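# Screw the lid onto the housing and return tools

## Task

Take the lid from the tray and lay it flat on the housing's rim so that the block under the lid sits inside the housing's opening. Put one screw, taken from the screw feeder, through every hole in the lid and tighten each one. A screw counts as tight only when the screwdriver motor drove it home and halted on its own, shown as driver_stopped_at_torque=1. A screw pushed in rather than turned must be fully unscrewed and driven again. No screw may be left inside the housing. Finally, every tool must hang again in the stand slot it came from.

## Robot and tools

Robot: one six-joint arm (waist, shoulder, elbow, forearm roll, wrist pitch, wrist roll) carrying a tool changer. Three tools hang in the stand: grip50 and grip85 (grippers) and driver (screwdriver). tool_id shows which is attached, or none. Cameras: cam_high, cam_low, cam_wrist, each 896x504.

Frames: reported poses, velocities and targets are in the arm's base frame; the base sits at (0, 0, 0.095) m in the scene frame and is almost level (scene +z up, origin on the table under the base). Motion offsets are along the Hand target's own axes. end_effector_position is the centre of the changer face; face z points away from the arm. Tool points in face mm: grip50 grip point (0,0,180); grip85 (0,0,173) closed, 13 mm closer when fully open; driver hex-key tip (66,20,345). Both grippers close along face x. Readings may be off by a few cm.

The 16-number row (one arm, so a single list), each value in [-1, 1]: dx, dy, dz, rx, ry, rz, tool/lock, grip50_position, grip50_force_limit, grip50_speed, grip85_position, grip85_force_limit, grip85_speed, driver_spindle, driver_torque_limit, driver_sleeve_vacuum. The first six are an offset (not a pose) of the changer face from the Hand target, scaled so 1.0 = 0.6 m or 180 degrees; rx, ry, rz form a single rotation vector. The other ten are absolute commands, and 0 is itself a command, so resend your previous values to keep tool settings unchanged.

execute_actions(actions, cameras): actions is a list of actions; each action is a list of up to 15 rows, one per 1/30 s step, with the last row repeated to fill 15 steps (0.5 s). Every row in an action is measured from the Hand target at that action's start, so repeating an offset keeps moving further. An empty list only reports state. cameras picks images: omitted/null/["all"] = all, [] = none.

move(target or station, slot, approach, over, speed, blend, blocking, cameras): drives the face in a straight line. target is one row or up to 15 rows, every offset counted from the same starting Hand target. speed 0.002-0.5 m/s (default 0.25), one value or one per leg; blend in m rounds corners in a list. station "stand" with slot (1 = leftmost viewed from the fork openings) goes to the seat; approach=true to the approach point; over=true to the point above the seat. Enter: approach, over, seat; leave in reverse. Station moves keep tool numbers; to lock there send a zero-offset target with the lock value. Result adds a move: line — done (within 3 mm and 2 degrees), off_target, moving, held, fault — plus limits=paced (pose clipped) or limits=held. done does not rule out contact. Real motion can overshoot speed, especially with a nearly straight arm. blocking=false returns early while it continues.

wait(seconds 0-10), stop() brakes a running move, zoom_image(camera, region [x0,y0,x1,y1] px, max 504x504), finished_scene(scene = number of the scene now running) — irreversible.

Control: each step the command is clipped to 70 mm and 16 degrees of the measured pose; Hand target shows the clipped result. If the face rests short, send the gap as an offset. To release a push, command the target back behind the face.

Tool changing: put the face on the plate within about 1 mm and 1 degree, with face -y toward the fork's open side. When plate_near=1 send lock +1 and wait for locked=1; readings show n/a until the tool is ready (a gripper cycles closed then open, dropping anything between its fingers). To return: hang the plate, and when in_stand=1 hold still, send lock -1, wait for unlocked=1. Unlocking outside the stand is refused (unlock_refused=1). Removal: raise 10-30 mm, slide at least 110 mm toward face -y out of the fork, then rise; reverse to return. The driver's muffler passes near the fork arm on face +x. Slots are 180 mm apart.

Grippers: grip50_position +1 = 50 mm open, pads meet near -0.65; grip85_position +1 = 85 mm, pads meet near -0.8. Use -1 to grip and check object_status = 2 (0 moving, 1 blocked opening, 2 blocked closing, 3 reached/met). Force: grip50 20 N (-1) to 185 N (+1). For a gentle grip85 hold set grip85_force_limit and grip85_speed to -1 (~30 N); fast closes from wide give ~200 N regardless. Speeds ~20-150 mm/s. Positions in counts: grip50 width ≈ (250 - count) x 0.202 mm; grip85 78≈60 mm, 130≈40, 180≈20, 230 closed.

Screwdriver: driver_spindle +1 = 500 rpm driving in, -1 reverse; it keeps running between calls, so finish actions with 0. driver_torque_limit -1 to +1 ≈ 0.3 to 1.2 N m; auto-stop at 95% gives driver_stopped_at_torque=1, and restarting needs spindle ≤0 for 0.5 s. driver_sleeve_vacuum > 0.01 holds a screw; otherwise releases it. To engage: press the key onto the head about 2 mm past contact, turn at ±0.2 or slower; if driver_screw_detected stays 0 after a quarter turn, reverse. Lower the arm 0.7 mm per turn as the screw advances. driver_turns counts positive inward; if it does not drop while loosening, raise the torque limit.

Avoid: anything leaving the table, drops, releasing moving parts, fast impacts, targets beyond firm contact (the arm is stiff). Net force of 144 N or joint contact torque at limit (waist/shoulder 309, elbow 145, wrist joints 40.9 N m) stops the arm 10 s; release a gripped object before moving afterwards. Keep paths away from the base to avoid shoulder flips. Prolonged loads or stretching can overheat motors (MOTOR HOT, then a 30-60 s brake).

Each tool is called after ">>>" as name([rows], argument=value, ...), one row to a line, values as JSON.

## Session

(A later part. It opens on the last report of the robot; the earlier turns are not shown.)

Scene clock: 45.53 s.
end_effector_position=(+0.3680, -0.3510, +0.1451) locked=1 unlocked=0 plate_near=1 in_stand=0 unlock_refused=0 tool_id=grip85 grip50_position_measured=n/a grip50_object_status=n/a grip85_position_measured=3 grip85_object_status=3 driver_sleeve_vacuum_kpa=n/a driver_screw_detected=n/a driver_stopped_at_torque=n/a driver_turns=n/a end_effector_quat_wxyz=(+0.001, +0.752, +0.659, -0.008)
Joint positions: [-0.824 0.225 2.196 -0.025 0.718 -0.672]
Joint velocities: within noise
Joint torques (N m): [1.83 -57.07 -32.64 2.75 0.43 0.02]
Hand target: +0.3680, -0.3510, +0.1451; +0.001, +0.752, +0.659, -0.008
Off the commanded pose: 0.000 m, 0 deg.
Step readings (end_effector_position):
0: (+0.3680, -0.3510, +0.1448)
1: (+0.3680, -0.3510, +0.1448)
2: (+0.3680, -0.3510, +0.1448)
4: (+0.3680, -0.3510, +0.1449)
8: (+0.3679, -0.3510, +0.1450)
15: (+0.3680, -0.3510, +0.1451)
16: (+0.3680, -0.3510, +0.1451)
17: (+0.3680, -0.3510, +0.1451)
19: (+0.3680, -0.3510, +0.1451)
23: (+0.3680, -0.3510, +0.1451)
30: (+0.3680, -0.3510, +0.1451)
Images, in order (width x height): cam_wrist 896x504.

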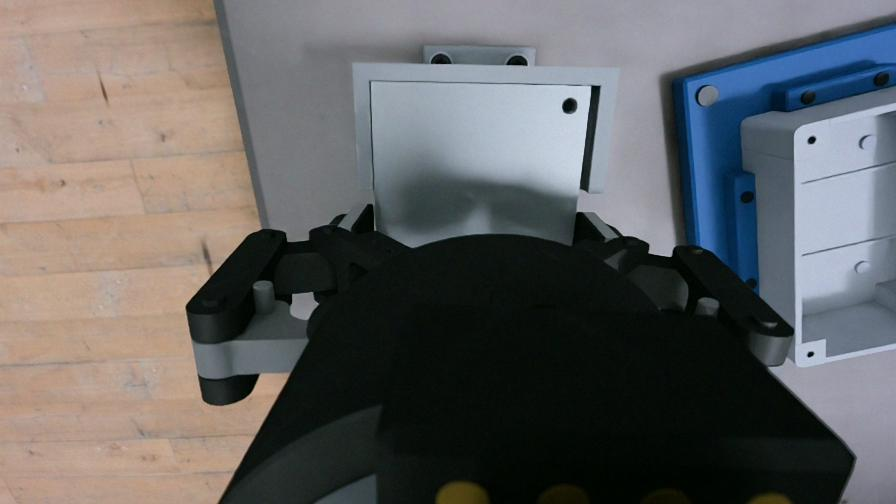

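>>> move(target=[0,0,-0.0125,0,0,0,0,1,1,1,1,-0.1,-1,0,-1,0], cameras=[], speed=0.05)

>>> execute_actions([
  [[0,0,0,0,0,0,0,1,1,1,-1,-0.1,-1,0,-1,0]],
  [[0,0,0,0,0,0,0,1,1,1,-1,-0.1,-1,0,-1,0]],
], cameras=["cam_wrist"])

>>> zoom_image(camera="cam_wrist", region=[340, 40, 620, 260])

Scene clock: 46.57 s.
end_effector_position=(+0.3680, -0.3509, +0.1526) locked=1 unlocked=0 plate_near=1 in_stand=0 unlock_refused=0 tool_id=grip85 grip50_position_measured=n/a grip50_object_status=n/a grip85_position_measured=3 grip85_object_status=3 driver_sleeve_vacuum_kpa=n/a driver_screw_detected=n/a driver_stopped_at_torque=n/a driver_turns=n/a end_effector_quat_wxyz=(+0.001, +0.753, +0.659, -0.008)
Joint positions: [-0.823 0.214 2.191 -0.024 0.734 -0.673]
Joint velocities: within noise
Joint torques (N m): [2.28 -56.32 -33.45 2.74 0.44 0.18]
Hand target: +0.3681, -0.3509, +0.1526; +0.001, +0.752, +0.659, -0.008
Off the commanded pose: 0.000 m, 0 deg.
move: done
No camera images: "cameras" was empty.

Scene clock: 47.77 s.
end_effector_position=(+0.3681, -0.3509, +0.1527) locked=1 unlocked=0 plate_near=1 in_stand=0 unlock_refused=0 tool_id=grip85 grip50_position_measured=n/a grip50_object_status=n/a grip85_position_measured=22 grip85_object_status=2 driver_sleeve_vacuum_kpa=n/a driver_screw_detected=n/a driver_stopped_at_torque=n/a driver_turns=n/a end_effector_quat_wxyz=(+0.001, +0.752, +0.659, -0.008)
Joint positions: [-0.823 0.214 2.191 -0.024 0.734 -0.673]
Joint velocities: within noise
Joint torques (N m): [1.7 -44.53 -27.84 2.89 -1.23 0.06]
Hand target: +0.3681, -0.3509, +0.1526; +0.001, +0.752, +0.659, -0.008
Off the commanded pose: 0.000 m, 0 deg.
Step readings (end_effector_position):
0: (+0.3680, -0.3509, +0.1526)
1: (+0.3680, -0.3509, +0.1526)
2: (+0.3680, -0.3509, +0.1526)
4: (+0.3680, -0.3509, +0.1526)
8: (+0.3681, -0.3509, +0.1526)
15: (+0.3681, -0.3509, +0.1527)
16: (+0.3681, -0.3509, +0.1527)
17: (+0.3681, -0.3509, +0.1527)
19: (+0.3681, -0.3509, +0.1527)
23: (+0.3681, -0.3509, +0.1527)
30: (+0.3681, -0.3509, +0.1527)
Images, in order (width x height): cam_wrist 896x504.

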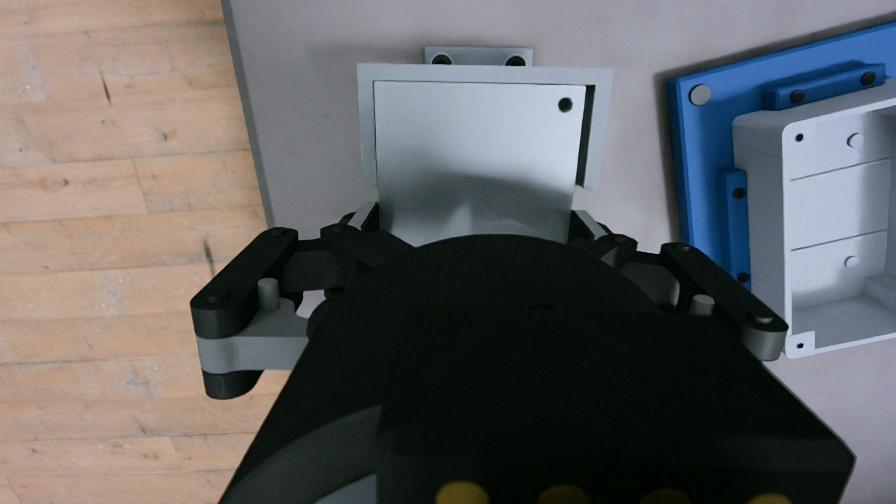

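Scaled by 1.800 from the camera's 896x504 image, which has a finer 1280x720 frame.

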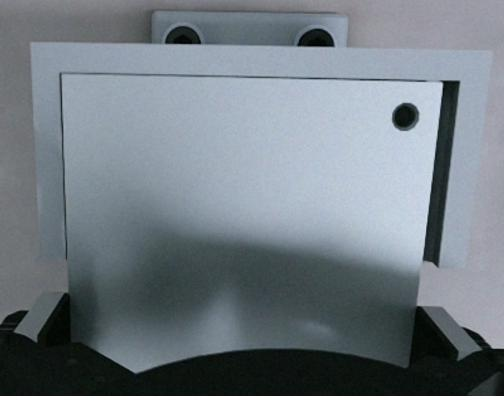

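>>> move([
  [0,0,-0.02,0,0,0,0,1,1,1,-1,-0.1,-1,0,-1,0],
  [0,0,-0.13,0,0,0,0,1,1,1,-1,-0.1,-1,0,-1,0],
], cameras=["cam_wrist","cam_low"], speed=[0.03,0.1], blend=0.005)

>>> zoom_image(camera="cam_wrist", region=[350, 60, 610, 240])

>>> zoom_image(camera="cam_low", region=[566, 210, 646, 260])

Scene clock: 49.33 s.
end_effector_position=(+0.3689, -0.3499, +0.2306) locked=1 unlocked=0 plate_near=1 in_stand=0 unlock_refused=0 tool_id=grip85 grip50_position_measured=n/a grip50_object_status=n/a grip85_position_measured=22 grip85_object_status=2 driver_sleeve_vacuum_kpa=n/a driver_screw_detected=n/a driver_stopped_at_torque=n/a driver_turns=n/a end_effector_quat_wxyz=(+0.001, +0.752, +0.659, -0.008)
Joint positions: [-0.821 0.111 2.129 -0.021 0.9 -0.675]
Joint velocities: within noise
Joint torques (N m): [2.12 -51.47 -39.99 3.24 0.37 -0.06]
Hand target: +0.3689, -0.3499, +0.2306; +0.001, +0.752, +0.659, -0.008
Off the commanded pose: 0.000 m, 0 deg.
move: done
Images, in order (width x height): cam_low 896x504, cam_wrist 896x504.

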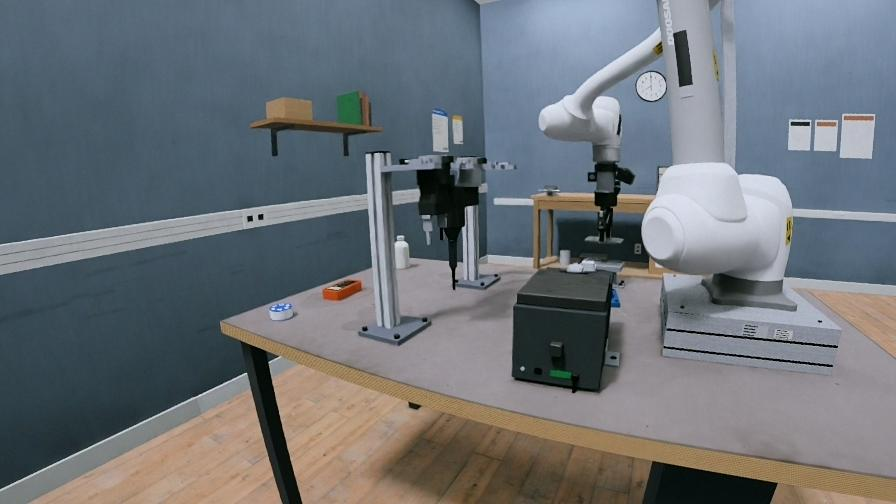

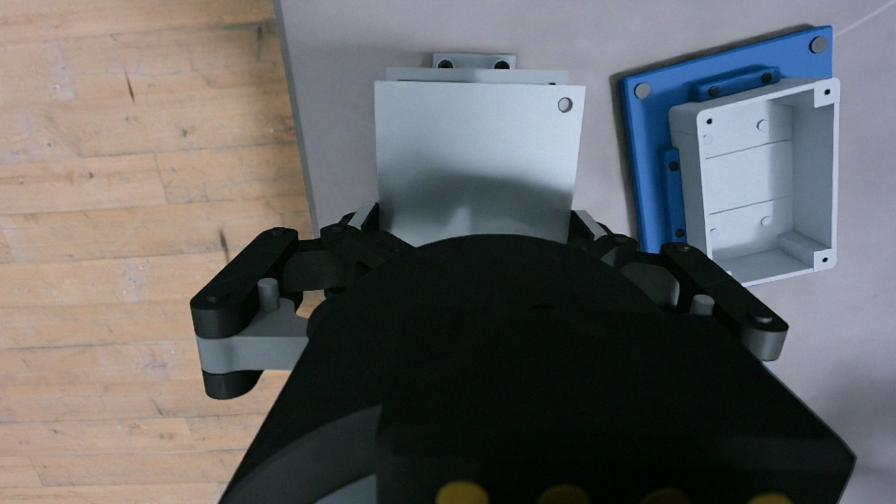

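Scaled by 1.938 from the camera's 896x504 image, which has a finer 1280x720 frame.

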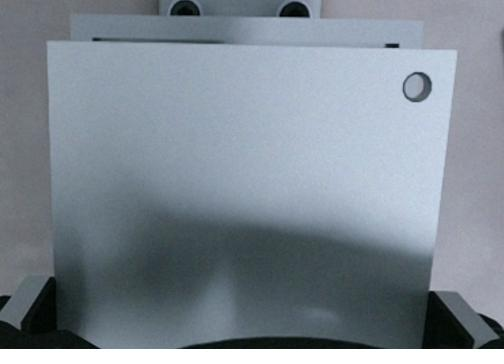

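Scaled by 6.300 from the camera's 896x504 image, which has a finer 1280x720 frame.

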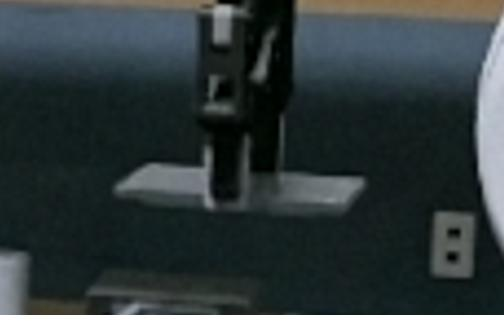

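>>> execute_actions(actions=[])

Scene clock: 50.53 s.
end_effector_position=(+0.3689, -0.3499, +0.2306) locked=1 unlocked=0 plate_near=1 in_stand=0 unlock_refused=0 tool_id=grip85 grip50_position_measured=n/a grip50_object_status=n/a grip85_position_measured=22 grip85_object_status=2 driver_sleeve_vacuum_kpa=n/a driver_screw_detected=n/a driver_stopped_at_torque=n/a driver_turns=n/a end_effector_quat_wxyz=(+0.001, +0.752, +0.659, -0.008)
Joint positions: [-0.821 0.111 2.129 -0.021 0.9 -0.675]
Joint velocities: within noise
Joint torques (N m): [2.11 -51.23 -39.94 3.24 0.45 0.03]
Hand target: +0.3689, -0.3499, +0.2306; +0.001, +0.752, +0.659, -0.008
Tool commands: tool/lock=+0.0 tool/grip50_position=+1.0 tool/grip50_force_limit=+1.0 tool/grip50_speed=+1.0 tool/grip85_position=-1.0 tool/grip85_force_limit=-0.1 tool/grip85_speed=-1.0 tool/driver_spindle=+0.0 tool/driver_torque_limit=-1.0 tool/driver_sleeve_vacuum=+0.0
Off the commanded pose: 0.000 m, 0 deg.

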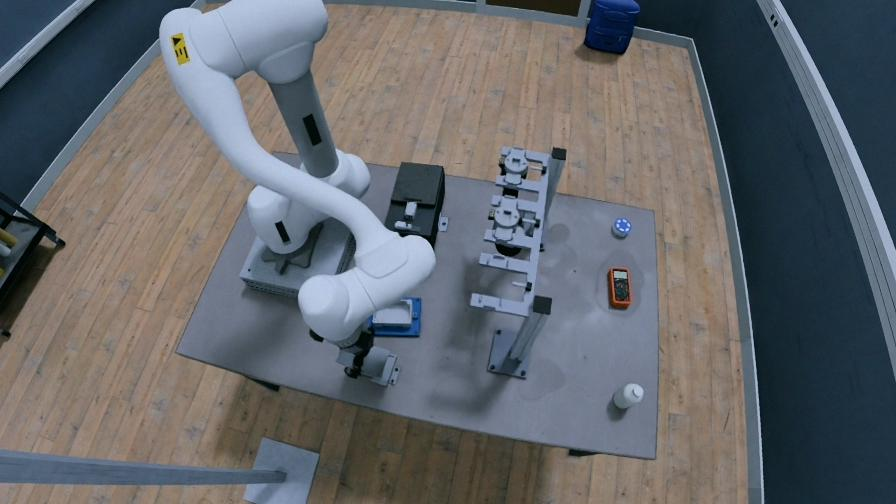

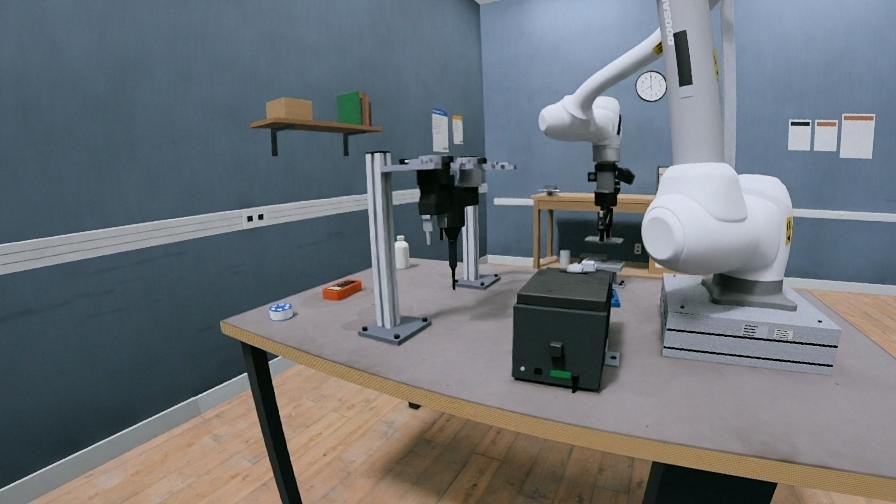

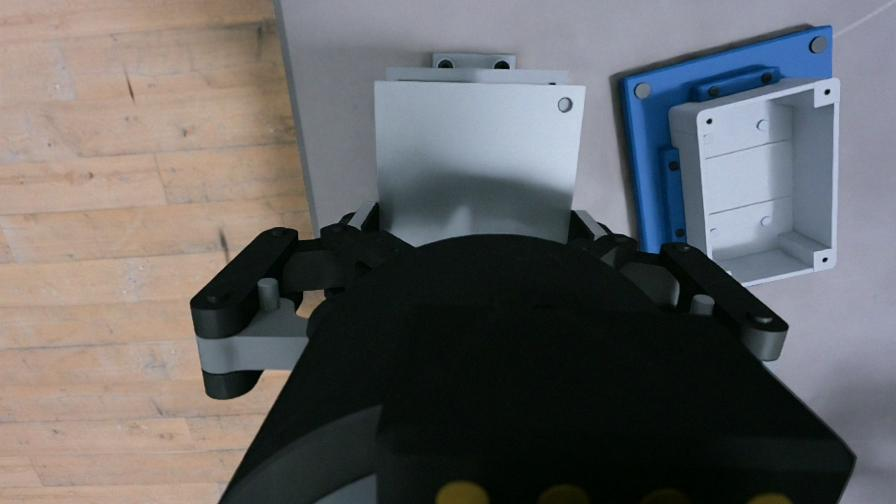

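>>> move(target=[0.3088,-0.0015,0.1012,0,0,-0.0883,0,1,1,1,-1,-0.1,-1,0,-1,0], speed=0.15, cameras=["cam_wrist"])

>>> zoom_image(camera="cam_wrist", region=[330, 30, 630, 260])

Scene clock: 52.33 s.
end_effector_position=(+0.3919, -0.1670, +0.1674) locked=1 unlocked=0 plate_near=1 in_stand=0 unlock_refused=0 tool_id=grip85 grip50_position_measured=n/a grip50_object_status=n/a grip85_position_measured=22 grip85_object_status=2 driver_sleeve_vacuum_kpa=n/a driver_screw_detected=n/a driver_stopped_at_torque=n/a driver_turns=n/a end_effector_quat_wxyz=(+0.000, +0.654, +0.756, -0.008)
Joint positions: [-0.477 0.077 2.322 -0.023 0.746 -0.604]
Joint velocities: within noise
Joint torques (N m): [1.68 -41.5 -34.76 2.75 0.47 0.02]
Hand target: +0.3919, -0.1669, +0.1674; +0.000, +0.654, +0.756, -0.008
Off the commanded pose: 0.000 m, 0 deg.
move: done
Images, in order (width x height): cam_wrist 896x504.

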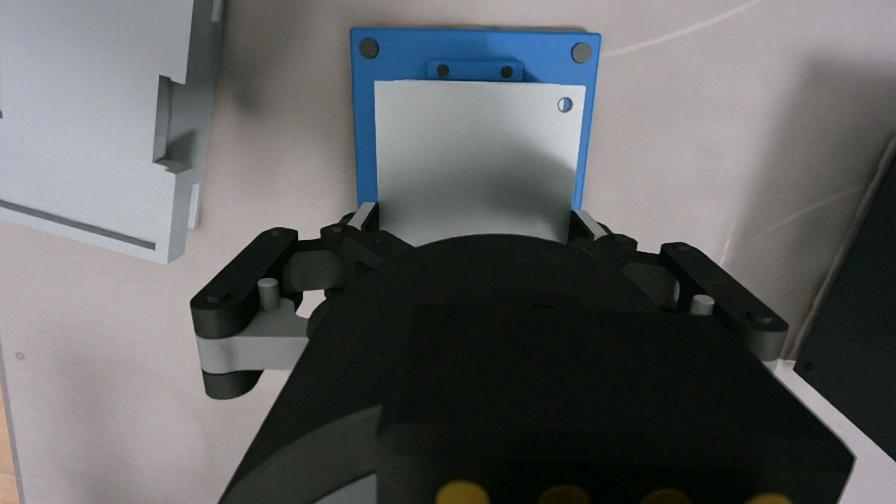

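Scaled by 1.680 from the camera's 896x504 image, which has a finer 1280x720 frame.

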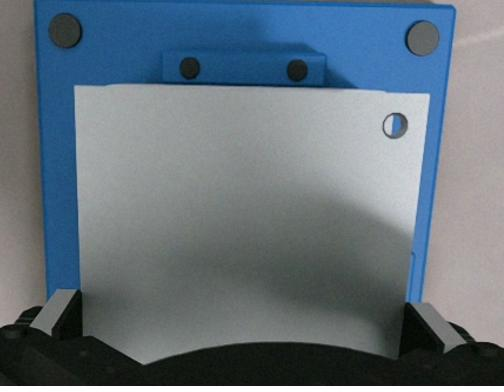

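>>> move(target=[0,-0.0003,0.0325,0,0,0,0,1,1,1,-1,-0.1,-1,0,-1,0], speed=0.04, cameras=["cam_wrist"])

>>> zoom_image(camera="cam_wrist", region=[350, 50, 600, 220])

>>> zoom_image(camera="cam_wrist", region=[530, 60, 610, 120])

Scene clock: 53.37 s.
end_effector_position=(+0.3915, -0.1672, +0.1479) locked=1 unlocked=0 plate_near=1 in_stand=0 unlock_refused=0 tool_id=grip85 grip50_position_measured=n/a grip50_object_status=n/a grip85_position_measured=22 grip85_object_status=2 driver_sleeve_vacuum_kpa=n/a driver_screw_detected=n/a driver_stopped_at_torque=n/a driver_turns=n/a end_effector_quat_wxyz=(+0.000, +0.654, +0.756, -0.008)
Joint positions: [-0.478 0.109 2.338 -0.025 0.698 -0.603]
Joint velocities: within noise
Joint torques (N m): [1.53 -43.25 -32.7 2.63 0.47 -0.02]
Hand target: +0.3915, -0.1672, +0.1479; +0.000, +0.654, +0.756, -0.008
Off the commanded pose: 0.000 m, 0 deg.
move: done
Images, in order (width x height): cam_wrist 896x504.

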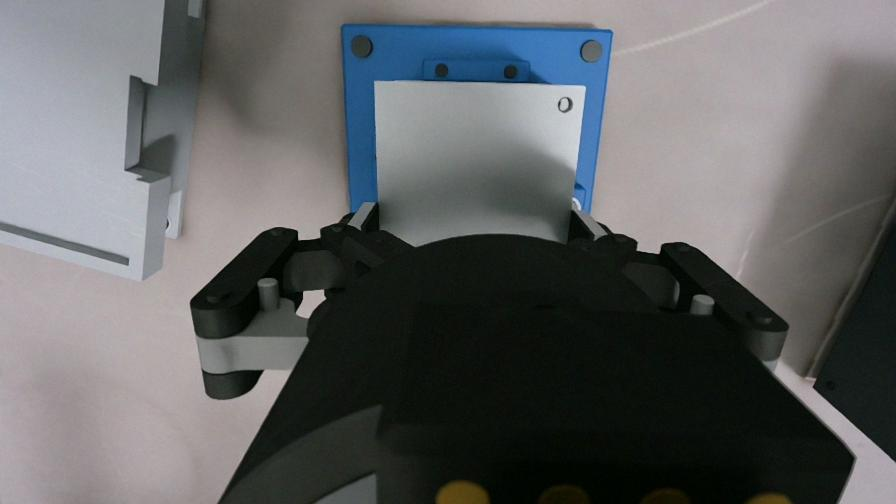

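Scaled by 2.016 from the camera's 896x504 image, which has a finer 1280x720 frame.

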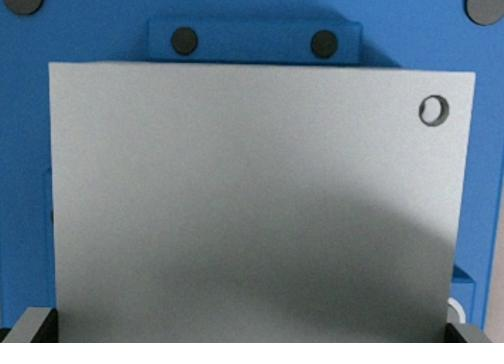

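Scaled by 6.300 from the camera's 896x504 image, which has a finer 1280x720 frame.

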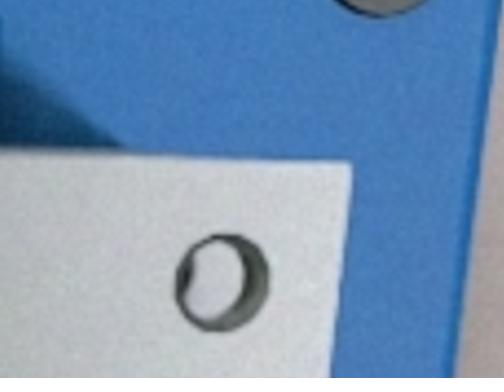

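>>> move(target=[0,-0.0003,0.0108,0,0,0,0,1,1,1,-1,-0.1,-1,0,-1,0], speed=0.02, cameras=["cam_wrist"])

>>> zoom_image(camera="cam_wrist", region=[350, 50, 600, 220])

>>> zoom_image(camera="cam_wrist", region=[530, 60, 610, 120])

Scene clock: 54.37 s.
end_effector_position=(+0.3913, -0.1673, +0.1414) locked=1 unlocked=0 plate_near=1 in_stand=0 unlock_refused=0 tool_id=grip85 grip50_position_measured=n/a grip50_object_status=n/a grip85_position_measured=22 grip85_object_status=2 driver_sleeve_vacuum_kpa=n/a driver_screw_detected=n/a driver_stopped_at_torque=n/a driver_turns=n/a end_effector_quat_wxyz=(+0.000, +0.654, +0.756, -0.008)
Joint positions: [-0.478 0.12 2.343 -0.025 0.682 -0.603]
Joint velocities: within noise
Joint torques (N m): [0.97 -43.81 -32.13 2.68 0.51 0.02]
Hand target: +0.3913, -0.1673, +0.1414; +0.000, +0.654, +0.756, -0.008
Off the commanded pose: 0.000 m, 0 deg.
move: done
Images, in order (width x height): cam_wrist 896x504.

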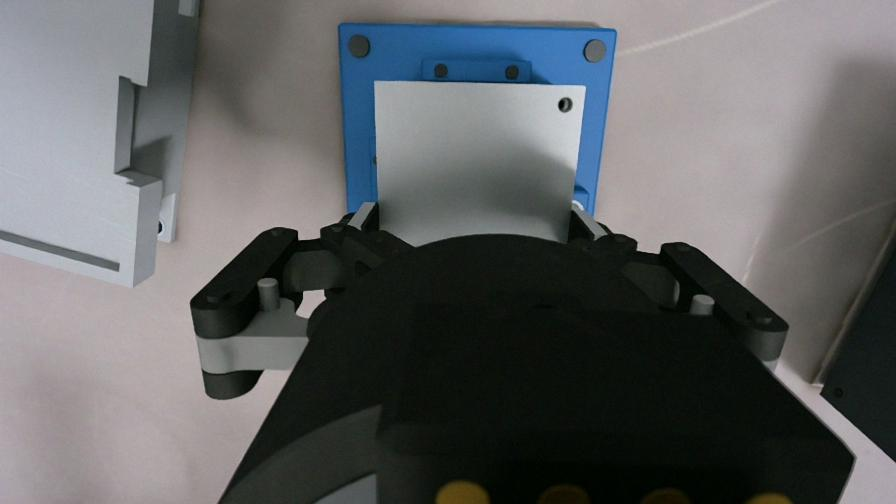

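Scaled by 2.016 from the camera's 896x504 image, which has a finer 1280x720 frame.

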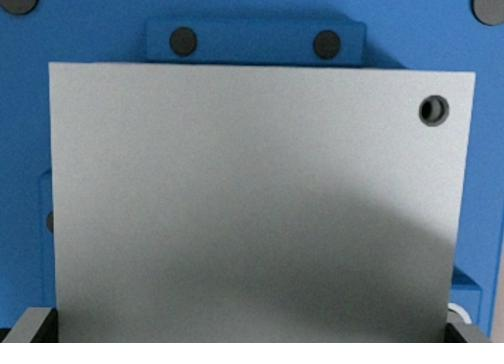

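Scaled by 6.300 from the camera's 896x504 image, which has a finer 1280x720 frame.

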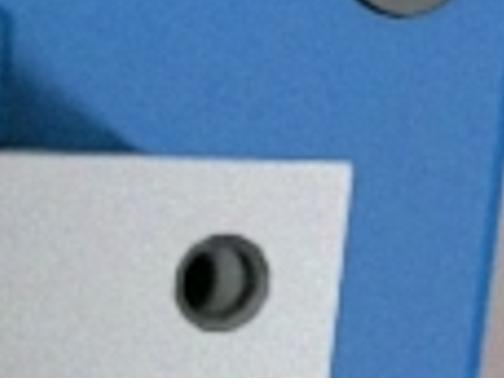

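>>> move(target=[0,0,0.0025,0,0,0,0,1,1,1,-1,-0.1,-1,0,-1,0], speed=0.01, cameras=[])

>>> move(target=[0,0,0.0007,0,0,0,0,1,1,1,-1,-0.1,-1,0,-1,0], speed=0.01, cameras=[])

Scene clock: 55.27 s.
end_effector_position=(+0.3912, -0.1673, +0.1399) locked=1 unlocked=0 plate_near=1 in_stand=0 unlock_refused=0 tool_id=grip85 grip50_position_measured=n/a grip50_object_status=n/a grip85_position_measured=22 grip85_object_status=2 driver_sleeve_vacuum_kpa=n/a driver_screw_detected=n/a driver_stopped_at_torque=n/a driver_turns=n/a end_effector_quat_wxyz=(+0.000, +0.654, +0.756, -0.008)
Joint positions: [-0.478 0.123 2.344 -0.025 0.678 -0.603]
Joint velocities: within noise
Joint torques (N m): [1.47 -43.57 -31.91 2.55 0.47 -0.02]
Hand target: +0.3912, -0.1673, +0.1399; +0.000, +0.654, +0.756, -0.008
Off the commanded pose: 0.000 m, 0 deg.
move: done
No camera images: "cameras" was empty.

Scene clock: 55.97 s.
end_effector_position=(+0.3912, -0.1673, +0.1395) locked=1 unlocked=0 plate_near=1 in_stand=0 unlock_refused=0 tool_id=grip85 grip50_position_measured=n/a grip50_object_status=n/a grip85_position_measured=22 grip85_object_status=2 driver_sleeve_vacuum_kpa=n/a driver_screw_detected=n/a driver_stopped_at_torque=n/a driver_turns=n/a end_effector_quat_wxyz=(+0.000, +0.654, +0.756, -0.008)
Joint positions: [-0.478 0.123 2.345 -0.025 0.677 -0.603]
Joint velocities: within noise
Joint torques (N m): [1.57 -43.5 -31.8 2.6 0.45 -0.04]
Hand target: +0.3912, -0.1673, +0.1395; +0.000, +0.654, +0.756, -0.008
Off the commanded pose: 0.000 m, 0 deg.
move: done
No camera images: "cameras" was empty.

>>> move(target=[0,0,0.0006,0,0,0,0,1,1,1,-1,-0.1,-1,0,-1,0], speed=0.01, cameras=["cam_wrist"])

>>> zoom_image(camera="cam_wrist", region=[530, 60, 610, 120])

>>> zoom_image(camera="cam_wrist", region=[340, 50, 460, 230])

Scene clock: 56.83 s.
end_effector_position=(+0.3912, -0.1674, +0.1391) locked=1 unlocked=0 plate_near=1 in_stand=0 unlock_refused=0 tool_id=grip85 grip50_position_measured=n/a grip50_object_status=n/a grip85_position_measured=22 grip85_object_status=2 driver_sleeve_vacuum_kpa=n/a driver_screw_detected=n/a driver_stopped_at_torque=n/a driver_turns=n/a end_effector_quat_wxyz=(+0.000, +0.654, +0.756, -0.008)
Joint positions: [-0.478 0.124 2.345 -0.025 0.676 -0.603]
Joint velocities: within noise
Joint torques (N m): [1.8 -43.7 -31.77 2.55 0.47 -0.06]
Hand target: +0.3912, -0.1674, +0.1391; +0.000, +0.654, +0.756, -0.008
Off the commanded pose: 0.000 m, 0 deg.
move: done
Images, in order (width x height): cam_wrist 896x504.

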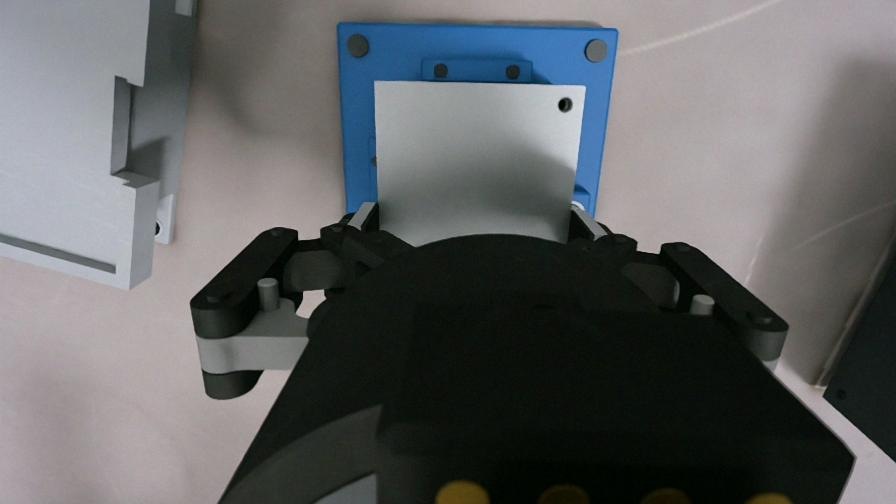

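Scaled by 6.300 from the camera's 896x504 image, which has a finer 1280x720 frame.

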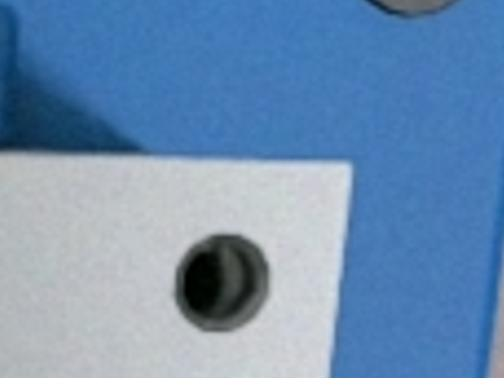

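Scaled by 2.800 from the camera's 896x504 image, which has a finer 1280x720 frame.

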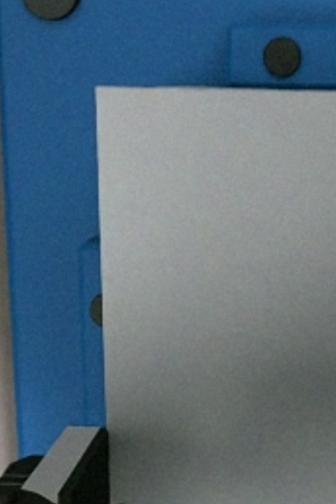

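>>> zoom_image(camera="cam_wrist", region=[552, 92, 580, 116])

Scaled by 18.000 from the camera's 896x504 image, which has a finer 1280x720 frame.

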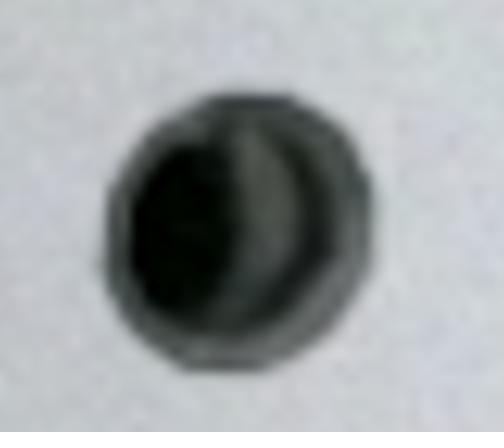

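>>> move(target=[-0.0005,0,0.0005,0,0,0,0,1,1,1,-1,-0.1,-1,0,-1,0], speed=0.01, cameras=[])

>>> move(target=[0,0,0.0005,0,0,0,0,1,1,1,-1,-0.1,-1,0,-1,0], speed=0.01, cameras=[])

Scene clock: 58.73 s.
end_effector_position=(+0.3912, -0.1676, +0.1388) locked=1 unlocked=0 plate_near=1 in_stand=0 unlock_refused=0 tool_id=grip85 grip50_position_measured=n/a grip50_object_status=n/a grip85_position_measured=22 grip85_object_status=2 driver_sleeve_vacuum_kpa=n/a driver_screw_detected=n/a driver_stopped_at_torque=n/a driver_turns=n/a end_effector_quat_wxyz=(+0.000, +0.654, +0.756, -0.008)
Joint positions: [-0.479 0.125 2.345 -0.025 0.676 -0.603]
Joint velocities: within noise
Joint torques (N m): [1.72 -44.05 -31.91 2.55 0.5 -0.03]
Hand target: +0.3913, -0.1677, +0.1388; +0.000, +0.654, +0.756, -0.008
Off the commanded pose: 0.000 m, 0 deg.
move: done
No camera images: "cameras" was empty.

Scene clock: 59.43 s.
end_effector_position=(+0.3913, -0.1677, +0.1385) locked=1 unlocked=0 plate_near=1 in_stand=0 unlock_refused=0 tool_id=grip85 grip50_position_measured=n/a grip50_object_status=n/a grip85_position_measured=22 grip85_object_status=2 driver_sleeve_vacuum_kpa=n/a driver_screw_detected=n/a driver_stopped_at_torque=n/a driver_turns=n/a end_effector_quat_wxyz=(+0.000, +0.654, +0.756, -0.008)
Joint positions: [-0.479 0.125 2.345 -0.025 0.675 -0.603]
Joint velocities: within noise
Joint torques (N m): [1.55 -43.75 -31.56 2.58 0.43 -0.05]
Hand target: +0.3913, -0.1677, +0.1385; +0.000, +0.654, +0.756, -0.008
Off the commanded pose: 0.000 m, 0 deg.
move: done
No camera images: "cameras" was empty.

>>> move(target=[0,0,0.0005,0,0,0,0,1,1,1,-1,-0.1,-1,0,-1,0], speed=0.01, cameras=[])

>>> move(target=[0,0,0.0005,0,0,0,0,1,1,1,-1,-0.1,-1,0,-1,0], speed=0.01, cameras=["cam_wrist"])

>>> zoom_image(camera="cam_wrist", region=[552, 92, 580, 116])

Scene clock: 60.27 s.
end_effector_position=(+0.3913, -0.1677, +0.1382) locked=1 unlocked=0 plate_near=1 in_stand=0 unlock_refused=0 tool_id=grip85 grip50_position_measured=n/a grip50_object_status=n/a grip85_position_measured=22 grip85_object_status=2 driver_sleeve_vacuum_kpa=n/a driver_screw_detected=n/a driver_stopped_at_torque=n/a driver_turns=n/a end_effector_quat_wxyz=(+0.000, +0.654, +0.756, -0.008)
Joint positions: [-0.479 0.126 2.345 -0.025 0.674 -0.603]
Joint velocities: within noise
Joint torques (N m): [1.79 -43.87 -31.76 2.59 0.49 0]
Hand target: +0.3913, -0.1677, +0.1382; +0.000, +0.654, +0.756, -0.008
Off the commanded pose: 0.000 m, 0 deg.
move: done
No camera images: "cameras" was empty.

Scene clock: 60.97 s.
end_effector_position=(+0.3913, -0.1677, +0.1379) locked=1 unlocked=0 plate_near=1 in_stand=0 unlock_refused=0 tool_id=grip85 grip50_position_measured=n/a grip50_object_status=n/a grip85_position_measured=22 grip85_object_status=2 driver_sleeve_vacuum_kpa=n/a driver_screw_detected=n/a driver_stopped_at_torque=n/a driver_turns=n/a end_effector_quat_wxyz=(+0.000, +0.654, +0.756, -0.008)
Joint positions: [-0.479 0.126 2.345 -0.026 0.674 -0.603]
Joint velocities: within noise
Joint torques (N m): [1.58 -43.87 -31.64 2.59 0.44 -0.03]
Hand target: +0.3913, -0.1677, +0.1379; +0.000, +0.654, +0.756, -0.008
Off the commanded pose: 0.000 m, 0 deg.
move: done
Images, in order (width x height): cam_wrist 896x504.

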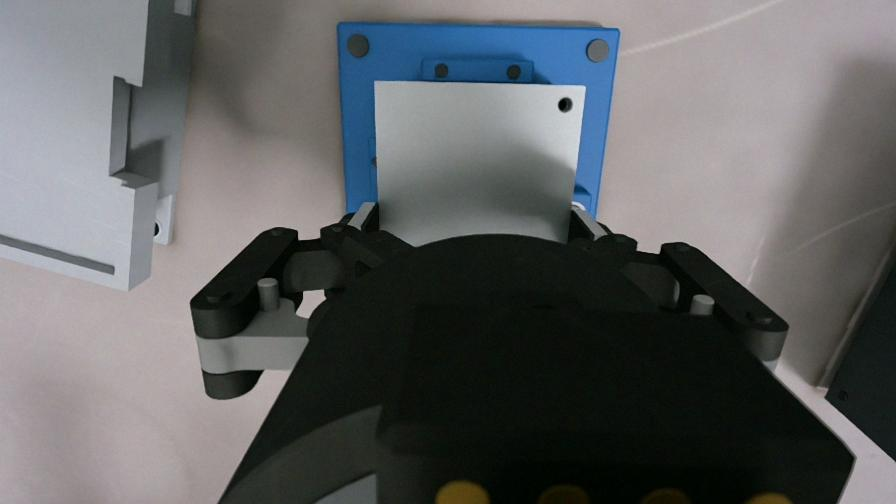

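Scaled by 18.000 from the camera's 896x504 image, which has a finer 1280x720 frame.

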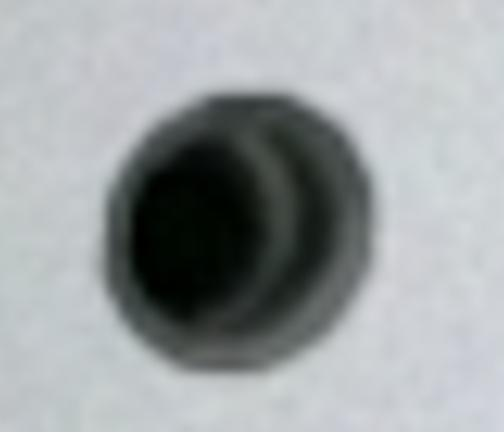

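>>> move(target=[0,0,0.0006,0,0,0,0,1,1,1,-1,-0.1,-1,0,-1,0], speed=0.01, cameras=[])

>>> move(target=[0,0,0.0005,0,0,0,0,1,1,1,-1,-0.1,-1,0,-1,0], speed=0.01, cameras=["cam_wrist"])

>>> zoom_image(camera="cam_wrist", region=[552, 92, 580, 116])

Scene clock: 61.97 s.
end_effector_position=(+0.3913, -0.1677, +0.1376) locked=1 unlocked=0 plate_near=1 in_stand=0 unlock_refused=0 tool_id=grip85 grip50_position_measured=n/a grip50_object_status=n/a grip85_position_measured=22 grip85_object_status=2 driver_sleeve_vacuum_kpa=n/a driver_screw_detected=n/a driver_stopped_at_torque=n/a driver_turns=n/a end_effector_quat_wxyz=(+0.000, +0.654, +0.756, -0.008)
Joint positions: [-0.479 0.127 2.346 -0.026 0.673 -0.603]
Joint velocities: within noise
Joint torques (N m): [-0.61 -33.46 -26.22 1.67 -1.63 0.14]
Hand target: +0.3913, -0.1677, +0.1375; +0.000, +0.654, +0.756, -0.008
Off the commanded pose: 0.000 m, 0 deg.
move: done
No camera images: "cameras" was empty.

Scene clock: 62.67 s.
end_effector_position=(+0.3912, -0.1676, +0.1371) locked=1 unlocked=0 plate_near=1 in_stand=0 unlock_refused=0 tool_id=grip85 grip50_position_measured=n/a grip50_object_status=n/a grip85_position_measured=22 grip85_object_status=2 driver_sleeve_vacuum_kpa=n/a driver_screw_detected=n/a driver_stopped_at_torque=n/a driver_turns=n/a end_effector_quat_wxyz=(+0.000, +0.654, +0.756, -0.008)
Joint positions: [-0.479 0.128 2.346 -0.026 0.672 -0.603]
Joint velocities: within noise
Joint torques (N m): [-3.4 -40.6 -28.36 0 0.48 0.08]
Hand target: +0.3913, -0.1677, +0.1372; +0.000, +0.654, +0.756, -0.008
Off the commanded pose: 0.000 m, 0 deg.
move: done
Images, in order (width x height): cam_wrist 896x504.

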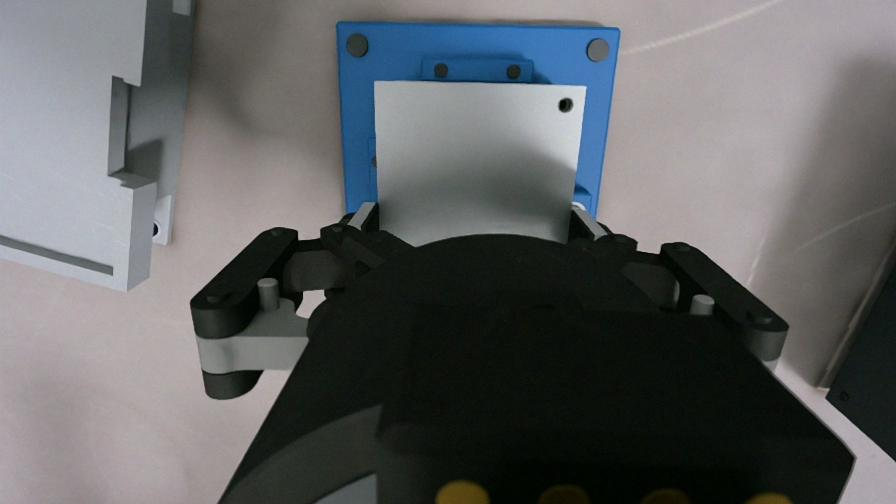

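Scaled by 18.000 from the camera's 896x504 image, which has a finer 1280x720 frame.

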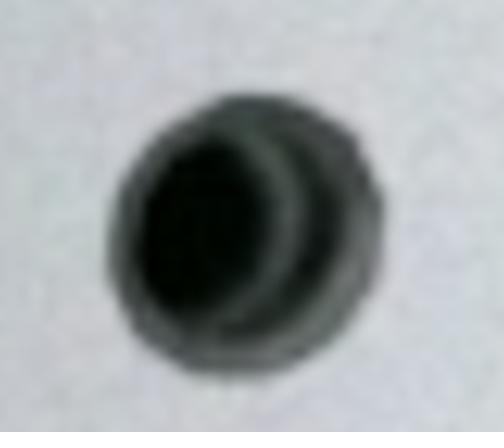

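>>> move(target=[0,0,0.0005,0,0,0,0,1,1,1,-1,-0.1,-1,0,-1,0], speed=0.01, cameras=["cam_wrist"])

>>> zoom_image(camera="cam_wrist", region=[552, 92, 580, 116])

>>> zoom_image(camera="cam_wrist", region=[340, 50, 620, 230])

Scene clock: 63.63 s.
end_effector_position=(+0.3913, -0.1677, +0.1370) locked=1 unlocked=0 plate_near=1 in_stand=0 unlock_refused=0 tool_id=grip85 grip50_position_measured=n/a grip50_object_status=n/a grip85_position_measured=22 grip85_object_status=2 driver_sleeve_vacuum_kpa=n/a driver_screw_detected=n/a driver_stopped_at_torque=n/a driver_turns=n/a end_effector_quat_wxyz=(+0.000, +0.654, +0.756, -0.008)
Joint positions: [-0.479 0.128 2.346 -0.026 0.671 -0.603]
Joint velocities: within noise
Joint torques (N m): [-3.54 -37.85 -28.53 0 -0.86 0.1]
Hand target: +0.3913, -0.1677, +0.1369; +0.000, +0.654, +0.756, -0.008
Off the commanded pose: 0.000 m, 0 deg.
move: done
Images, in order (width x height): cam_wrist 896x504.

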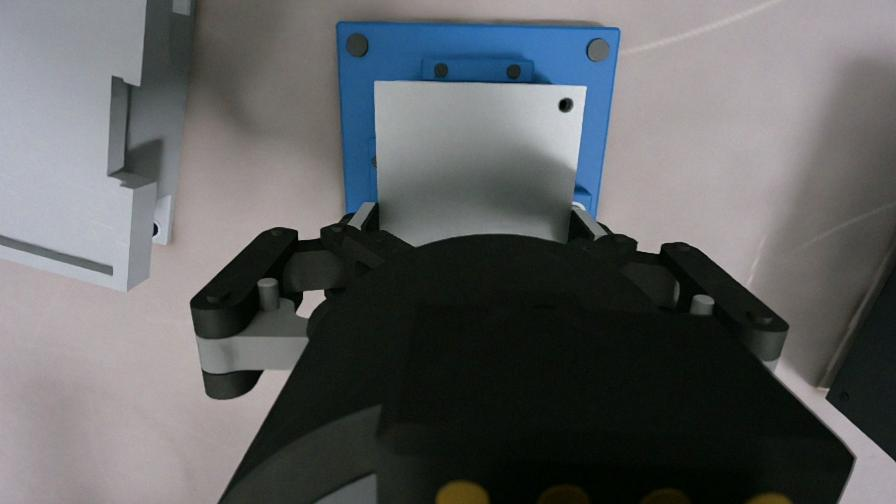

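Scaled by 18.000 from the camera's 896x504 image, which has a finer 1280x720 frame.

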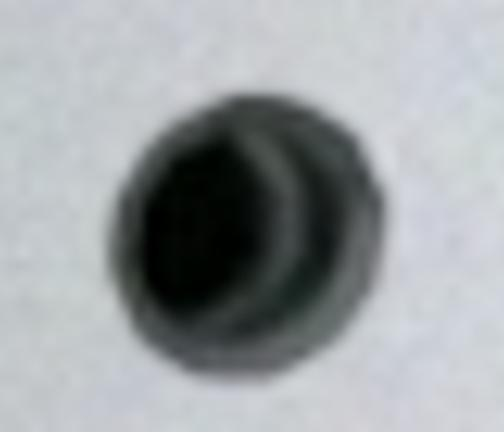

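Scaled by 1.800 from the camera's 896x504 image, which has a finer 1280x720 frame.

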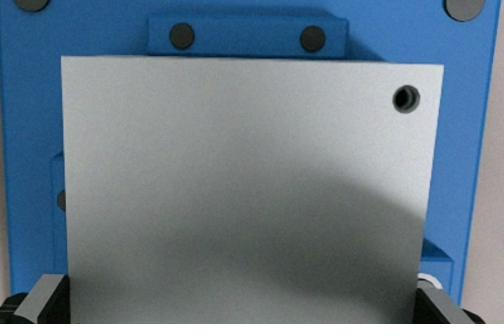

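>>> move(target=[0.0005,0,0,0,0,0,0,1,1,1,-1,-0.1,-1,0,-1,0], speed=0.01, cameras=[])

Scene clock: 64.47 s.
end_effector_position=(+0.3912, -0.1674, +0.1369) locked=1 unlocked=0 plate_near=1 in_stand=0 unlock_refused=0 tool_id=grip85 grip50_position_measured=n/a grip50_object_status=n/a grip85_position_measured=22 grip85_object_status=2 driver_sleeve_vacuum_kpa=n/a driver_screw_detected=n/a driver_stopped_at_torque=n/a driver_turns=n/a end_effector_quat_wxyz=(+0.000, +0.654, +0.756, -0.008)
Joint positions: [-0.478 0.128 2.346 -0.026 0.671 -0.603]
Joint velocities: within noise
Joint torques (N m): [-0.32 -34.18 -21.76 1.87 0.86 0.12]
Hand target: +0.3912, -0.1674, +0.1369; +0.000, +0.654, +0.756, -0.008
Off the commanded pose: 0.000 m, 0 deg.
move: done
No camera images: "cameras" was empty.

>>> move(target=[0.0004,0,0,0,0,0,0,1,1,1,-1,-0.1,-1,0,-1,0], speed=0.01, cameras=[])

>>> move(target=[0,0.0004,0,0,0,0,0,1,1,1,-1,-0.1,-1,0,-1,0], speed=0.01, cameras=["cam_wrist"])

>>> zoom_image(camera="cam_wrist", region=[552, 92, 580, 116])

Scene clock: 65.40 s.
end_effector_position=(+0.3912, -0.1671, +0.1369) locked=1 unlocked=0 plate_near=1 in_stand=0 unlock_refused=0 tool_id=grip85 grip50_position_measured=n/a grip50_object_status=n/a grip85_position_measured=22 grip85_object_status=2 driver_sleeve_vacuum_kpa=n/a driver_screw_detected=n/a driver_stopped_at_torque=n/a driver_turns=n/a end_effector_quat_wxyz=(+0.000, +0.654, +0.756, -0.008)
Joint positions: [-0.478 0.128 2.347 -0.026 0.671 -0.602]
Joint velocities: within noise
Joint torques (N m): [4.17 -37.16 -22.54 3.89 2.19 0.06]
Hand target: +0.3912, -0.1671, +0.1369; +0.000, +0.654, +0.756, -0.008
Off the commanded pose: 0.000 m, 0 deg.
move: done
No camera images: "cameras" was empty.

Scene clock: 66.10 s.
end_effector_position=(+0.3914, -0.1671, +0.1369) locked=1 unlocked=0 plate_near=1 in_stand=0 unlock_refused=0 tool_id=grip85 grip50_position_measured=n/a grip50_object_status=n/a grip85_position_measured=22 grip85_object_status=2 driver_sleeve_vacuum_kpa=n/a driver_screw_detected=n/a driver_stopped_at_torque=n/a driver_turns=n/a end_effector_quat_wxyz=(+0.000, +0.654, +0.756, -0.008)
Joint positions: [-0.477 0.128 2.346 -0.026 0.671 -0.602]
Joint velocities: within noise
Joint torques (N m): [6.14 -41.81 -28.98 5.03 1.11 -0.07]
Hand target: +0.3914, -0.1671, +0.1369; +0.000, +0.654, +0.756, -0.008
Off the commanded pose: 0.000 m, 0 deg.
move: done
Images, in order (width x height): cam_wrist 896x504.

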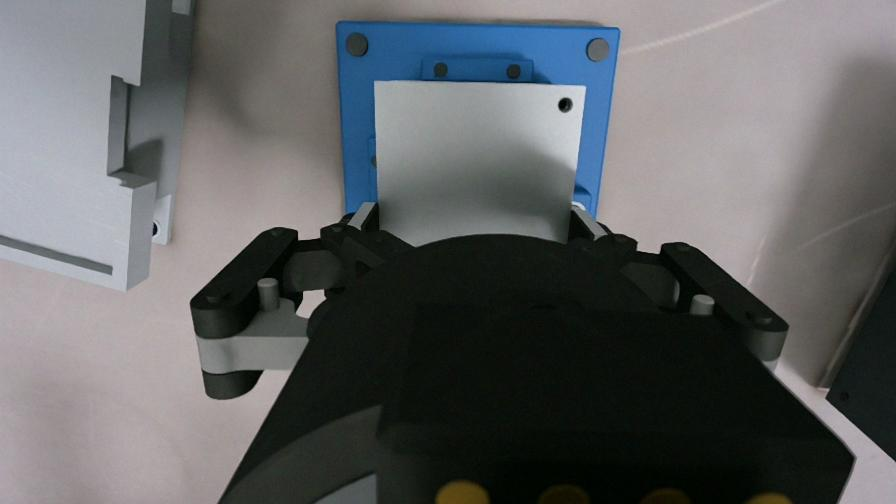

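Scaled by 18.000 from the camera's 896x504 image, which has a finer 1280x720 frame.

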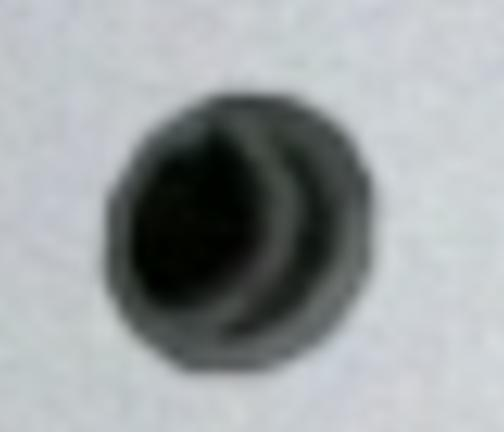

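>>> move(target=[-0.0005,0.0002,0,0,0,0,0,1,1,1,-1,-0.1,-1,0,-1,0], speed=0.01, cameras=[])

>>> move(target=[0,0,0.0005,0,0,0,0,1,1,1,-1,-0.1,-1,0,-1,0], speed=0.01, cameras=[])

Scene clock: 66.97 s.
end_effector_position=(+0.3916, -0.1674, +0.1369) locked=1 unlocked=0 plate_near=1 in_stand=0 unlock_refused=0 tool_id=grip85 grip50_position_measured=n/a grip50_object_status=n/a grip85_position_measured=22 grip85_object_status=2 driver_sleeve_vacuum_kpa=n/a driver_screw_detected=n/a driver_stopped_at_torque=n/a driver_turns=n/a end_effector_quat_wxyz=(+0.000, +0.654, +0.756, -0.008)
Joint positions: [-0.478 0.128 2.346 -0.026 0.671 -0.602]
Joint velocities: within noise
Joint torques (N m): [3.46 -43.77 -32.07 3.64 -0.03 0.06]
Hand target: +0.3916, -0.1674, +0.1369; +0.000, +0.654, +0.756, -0.008
Off the commanded pose: 0.000 m, 0 deg.
move: done
No camera images: "cameras" was empty.

Scene clock: 67.67 s.
end_effector_position=(+0.3916, -0.1674, +0.1367) locked=1 unlocked=0 plate_near=1 in_stand=0 unlock_refused=0 tool_id=grip85 grip50_position_measured=n/a grip50_object_status=n/a grip85_position_measured=22 grip85_object_status=2 driver_sleeve_vacuum_kpa=n/a driver_screw_detected=n/a driver_stopped_at_torque=n/a driver_turns=n/a end_effector_quat_wxyz=(+0.000, +0.654, +0.756, -0.008)
Joint positions: [-0.478 0.129 2.346 -0.026 0.67 -0.602]
Joint velocities: within noise
Joint torques (N m): [2.18 -41.62 -30.05 2.98 0.31 0.07]
Hand target: +0.3916, -0.1674, +0.1366; +0.000, +0.654, +0.756, -0.008
Off the commanded pose: 0.000 m, 0 deg.
move: done
No camera images: "cameras" was empty.


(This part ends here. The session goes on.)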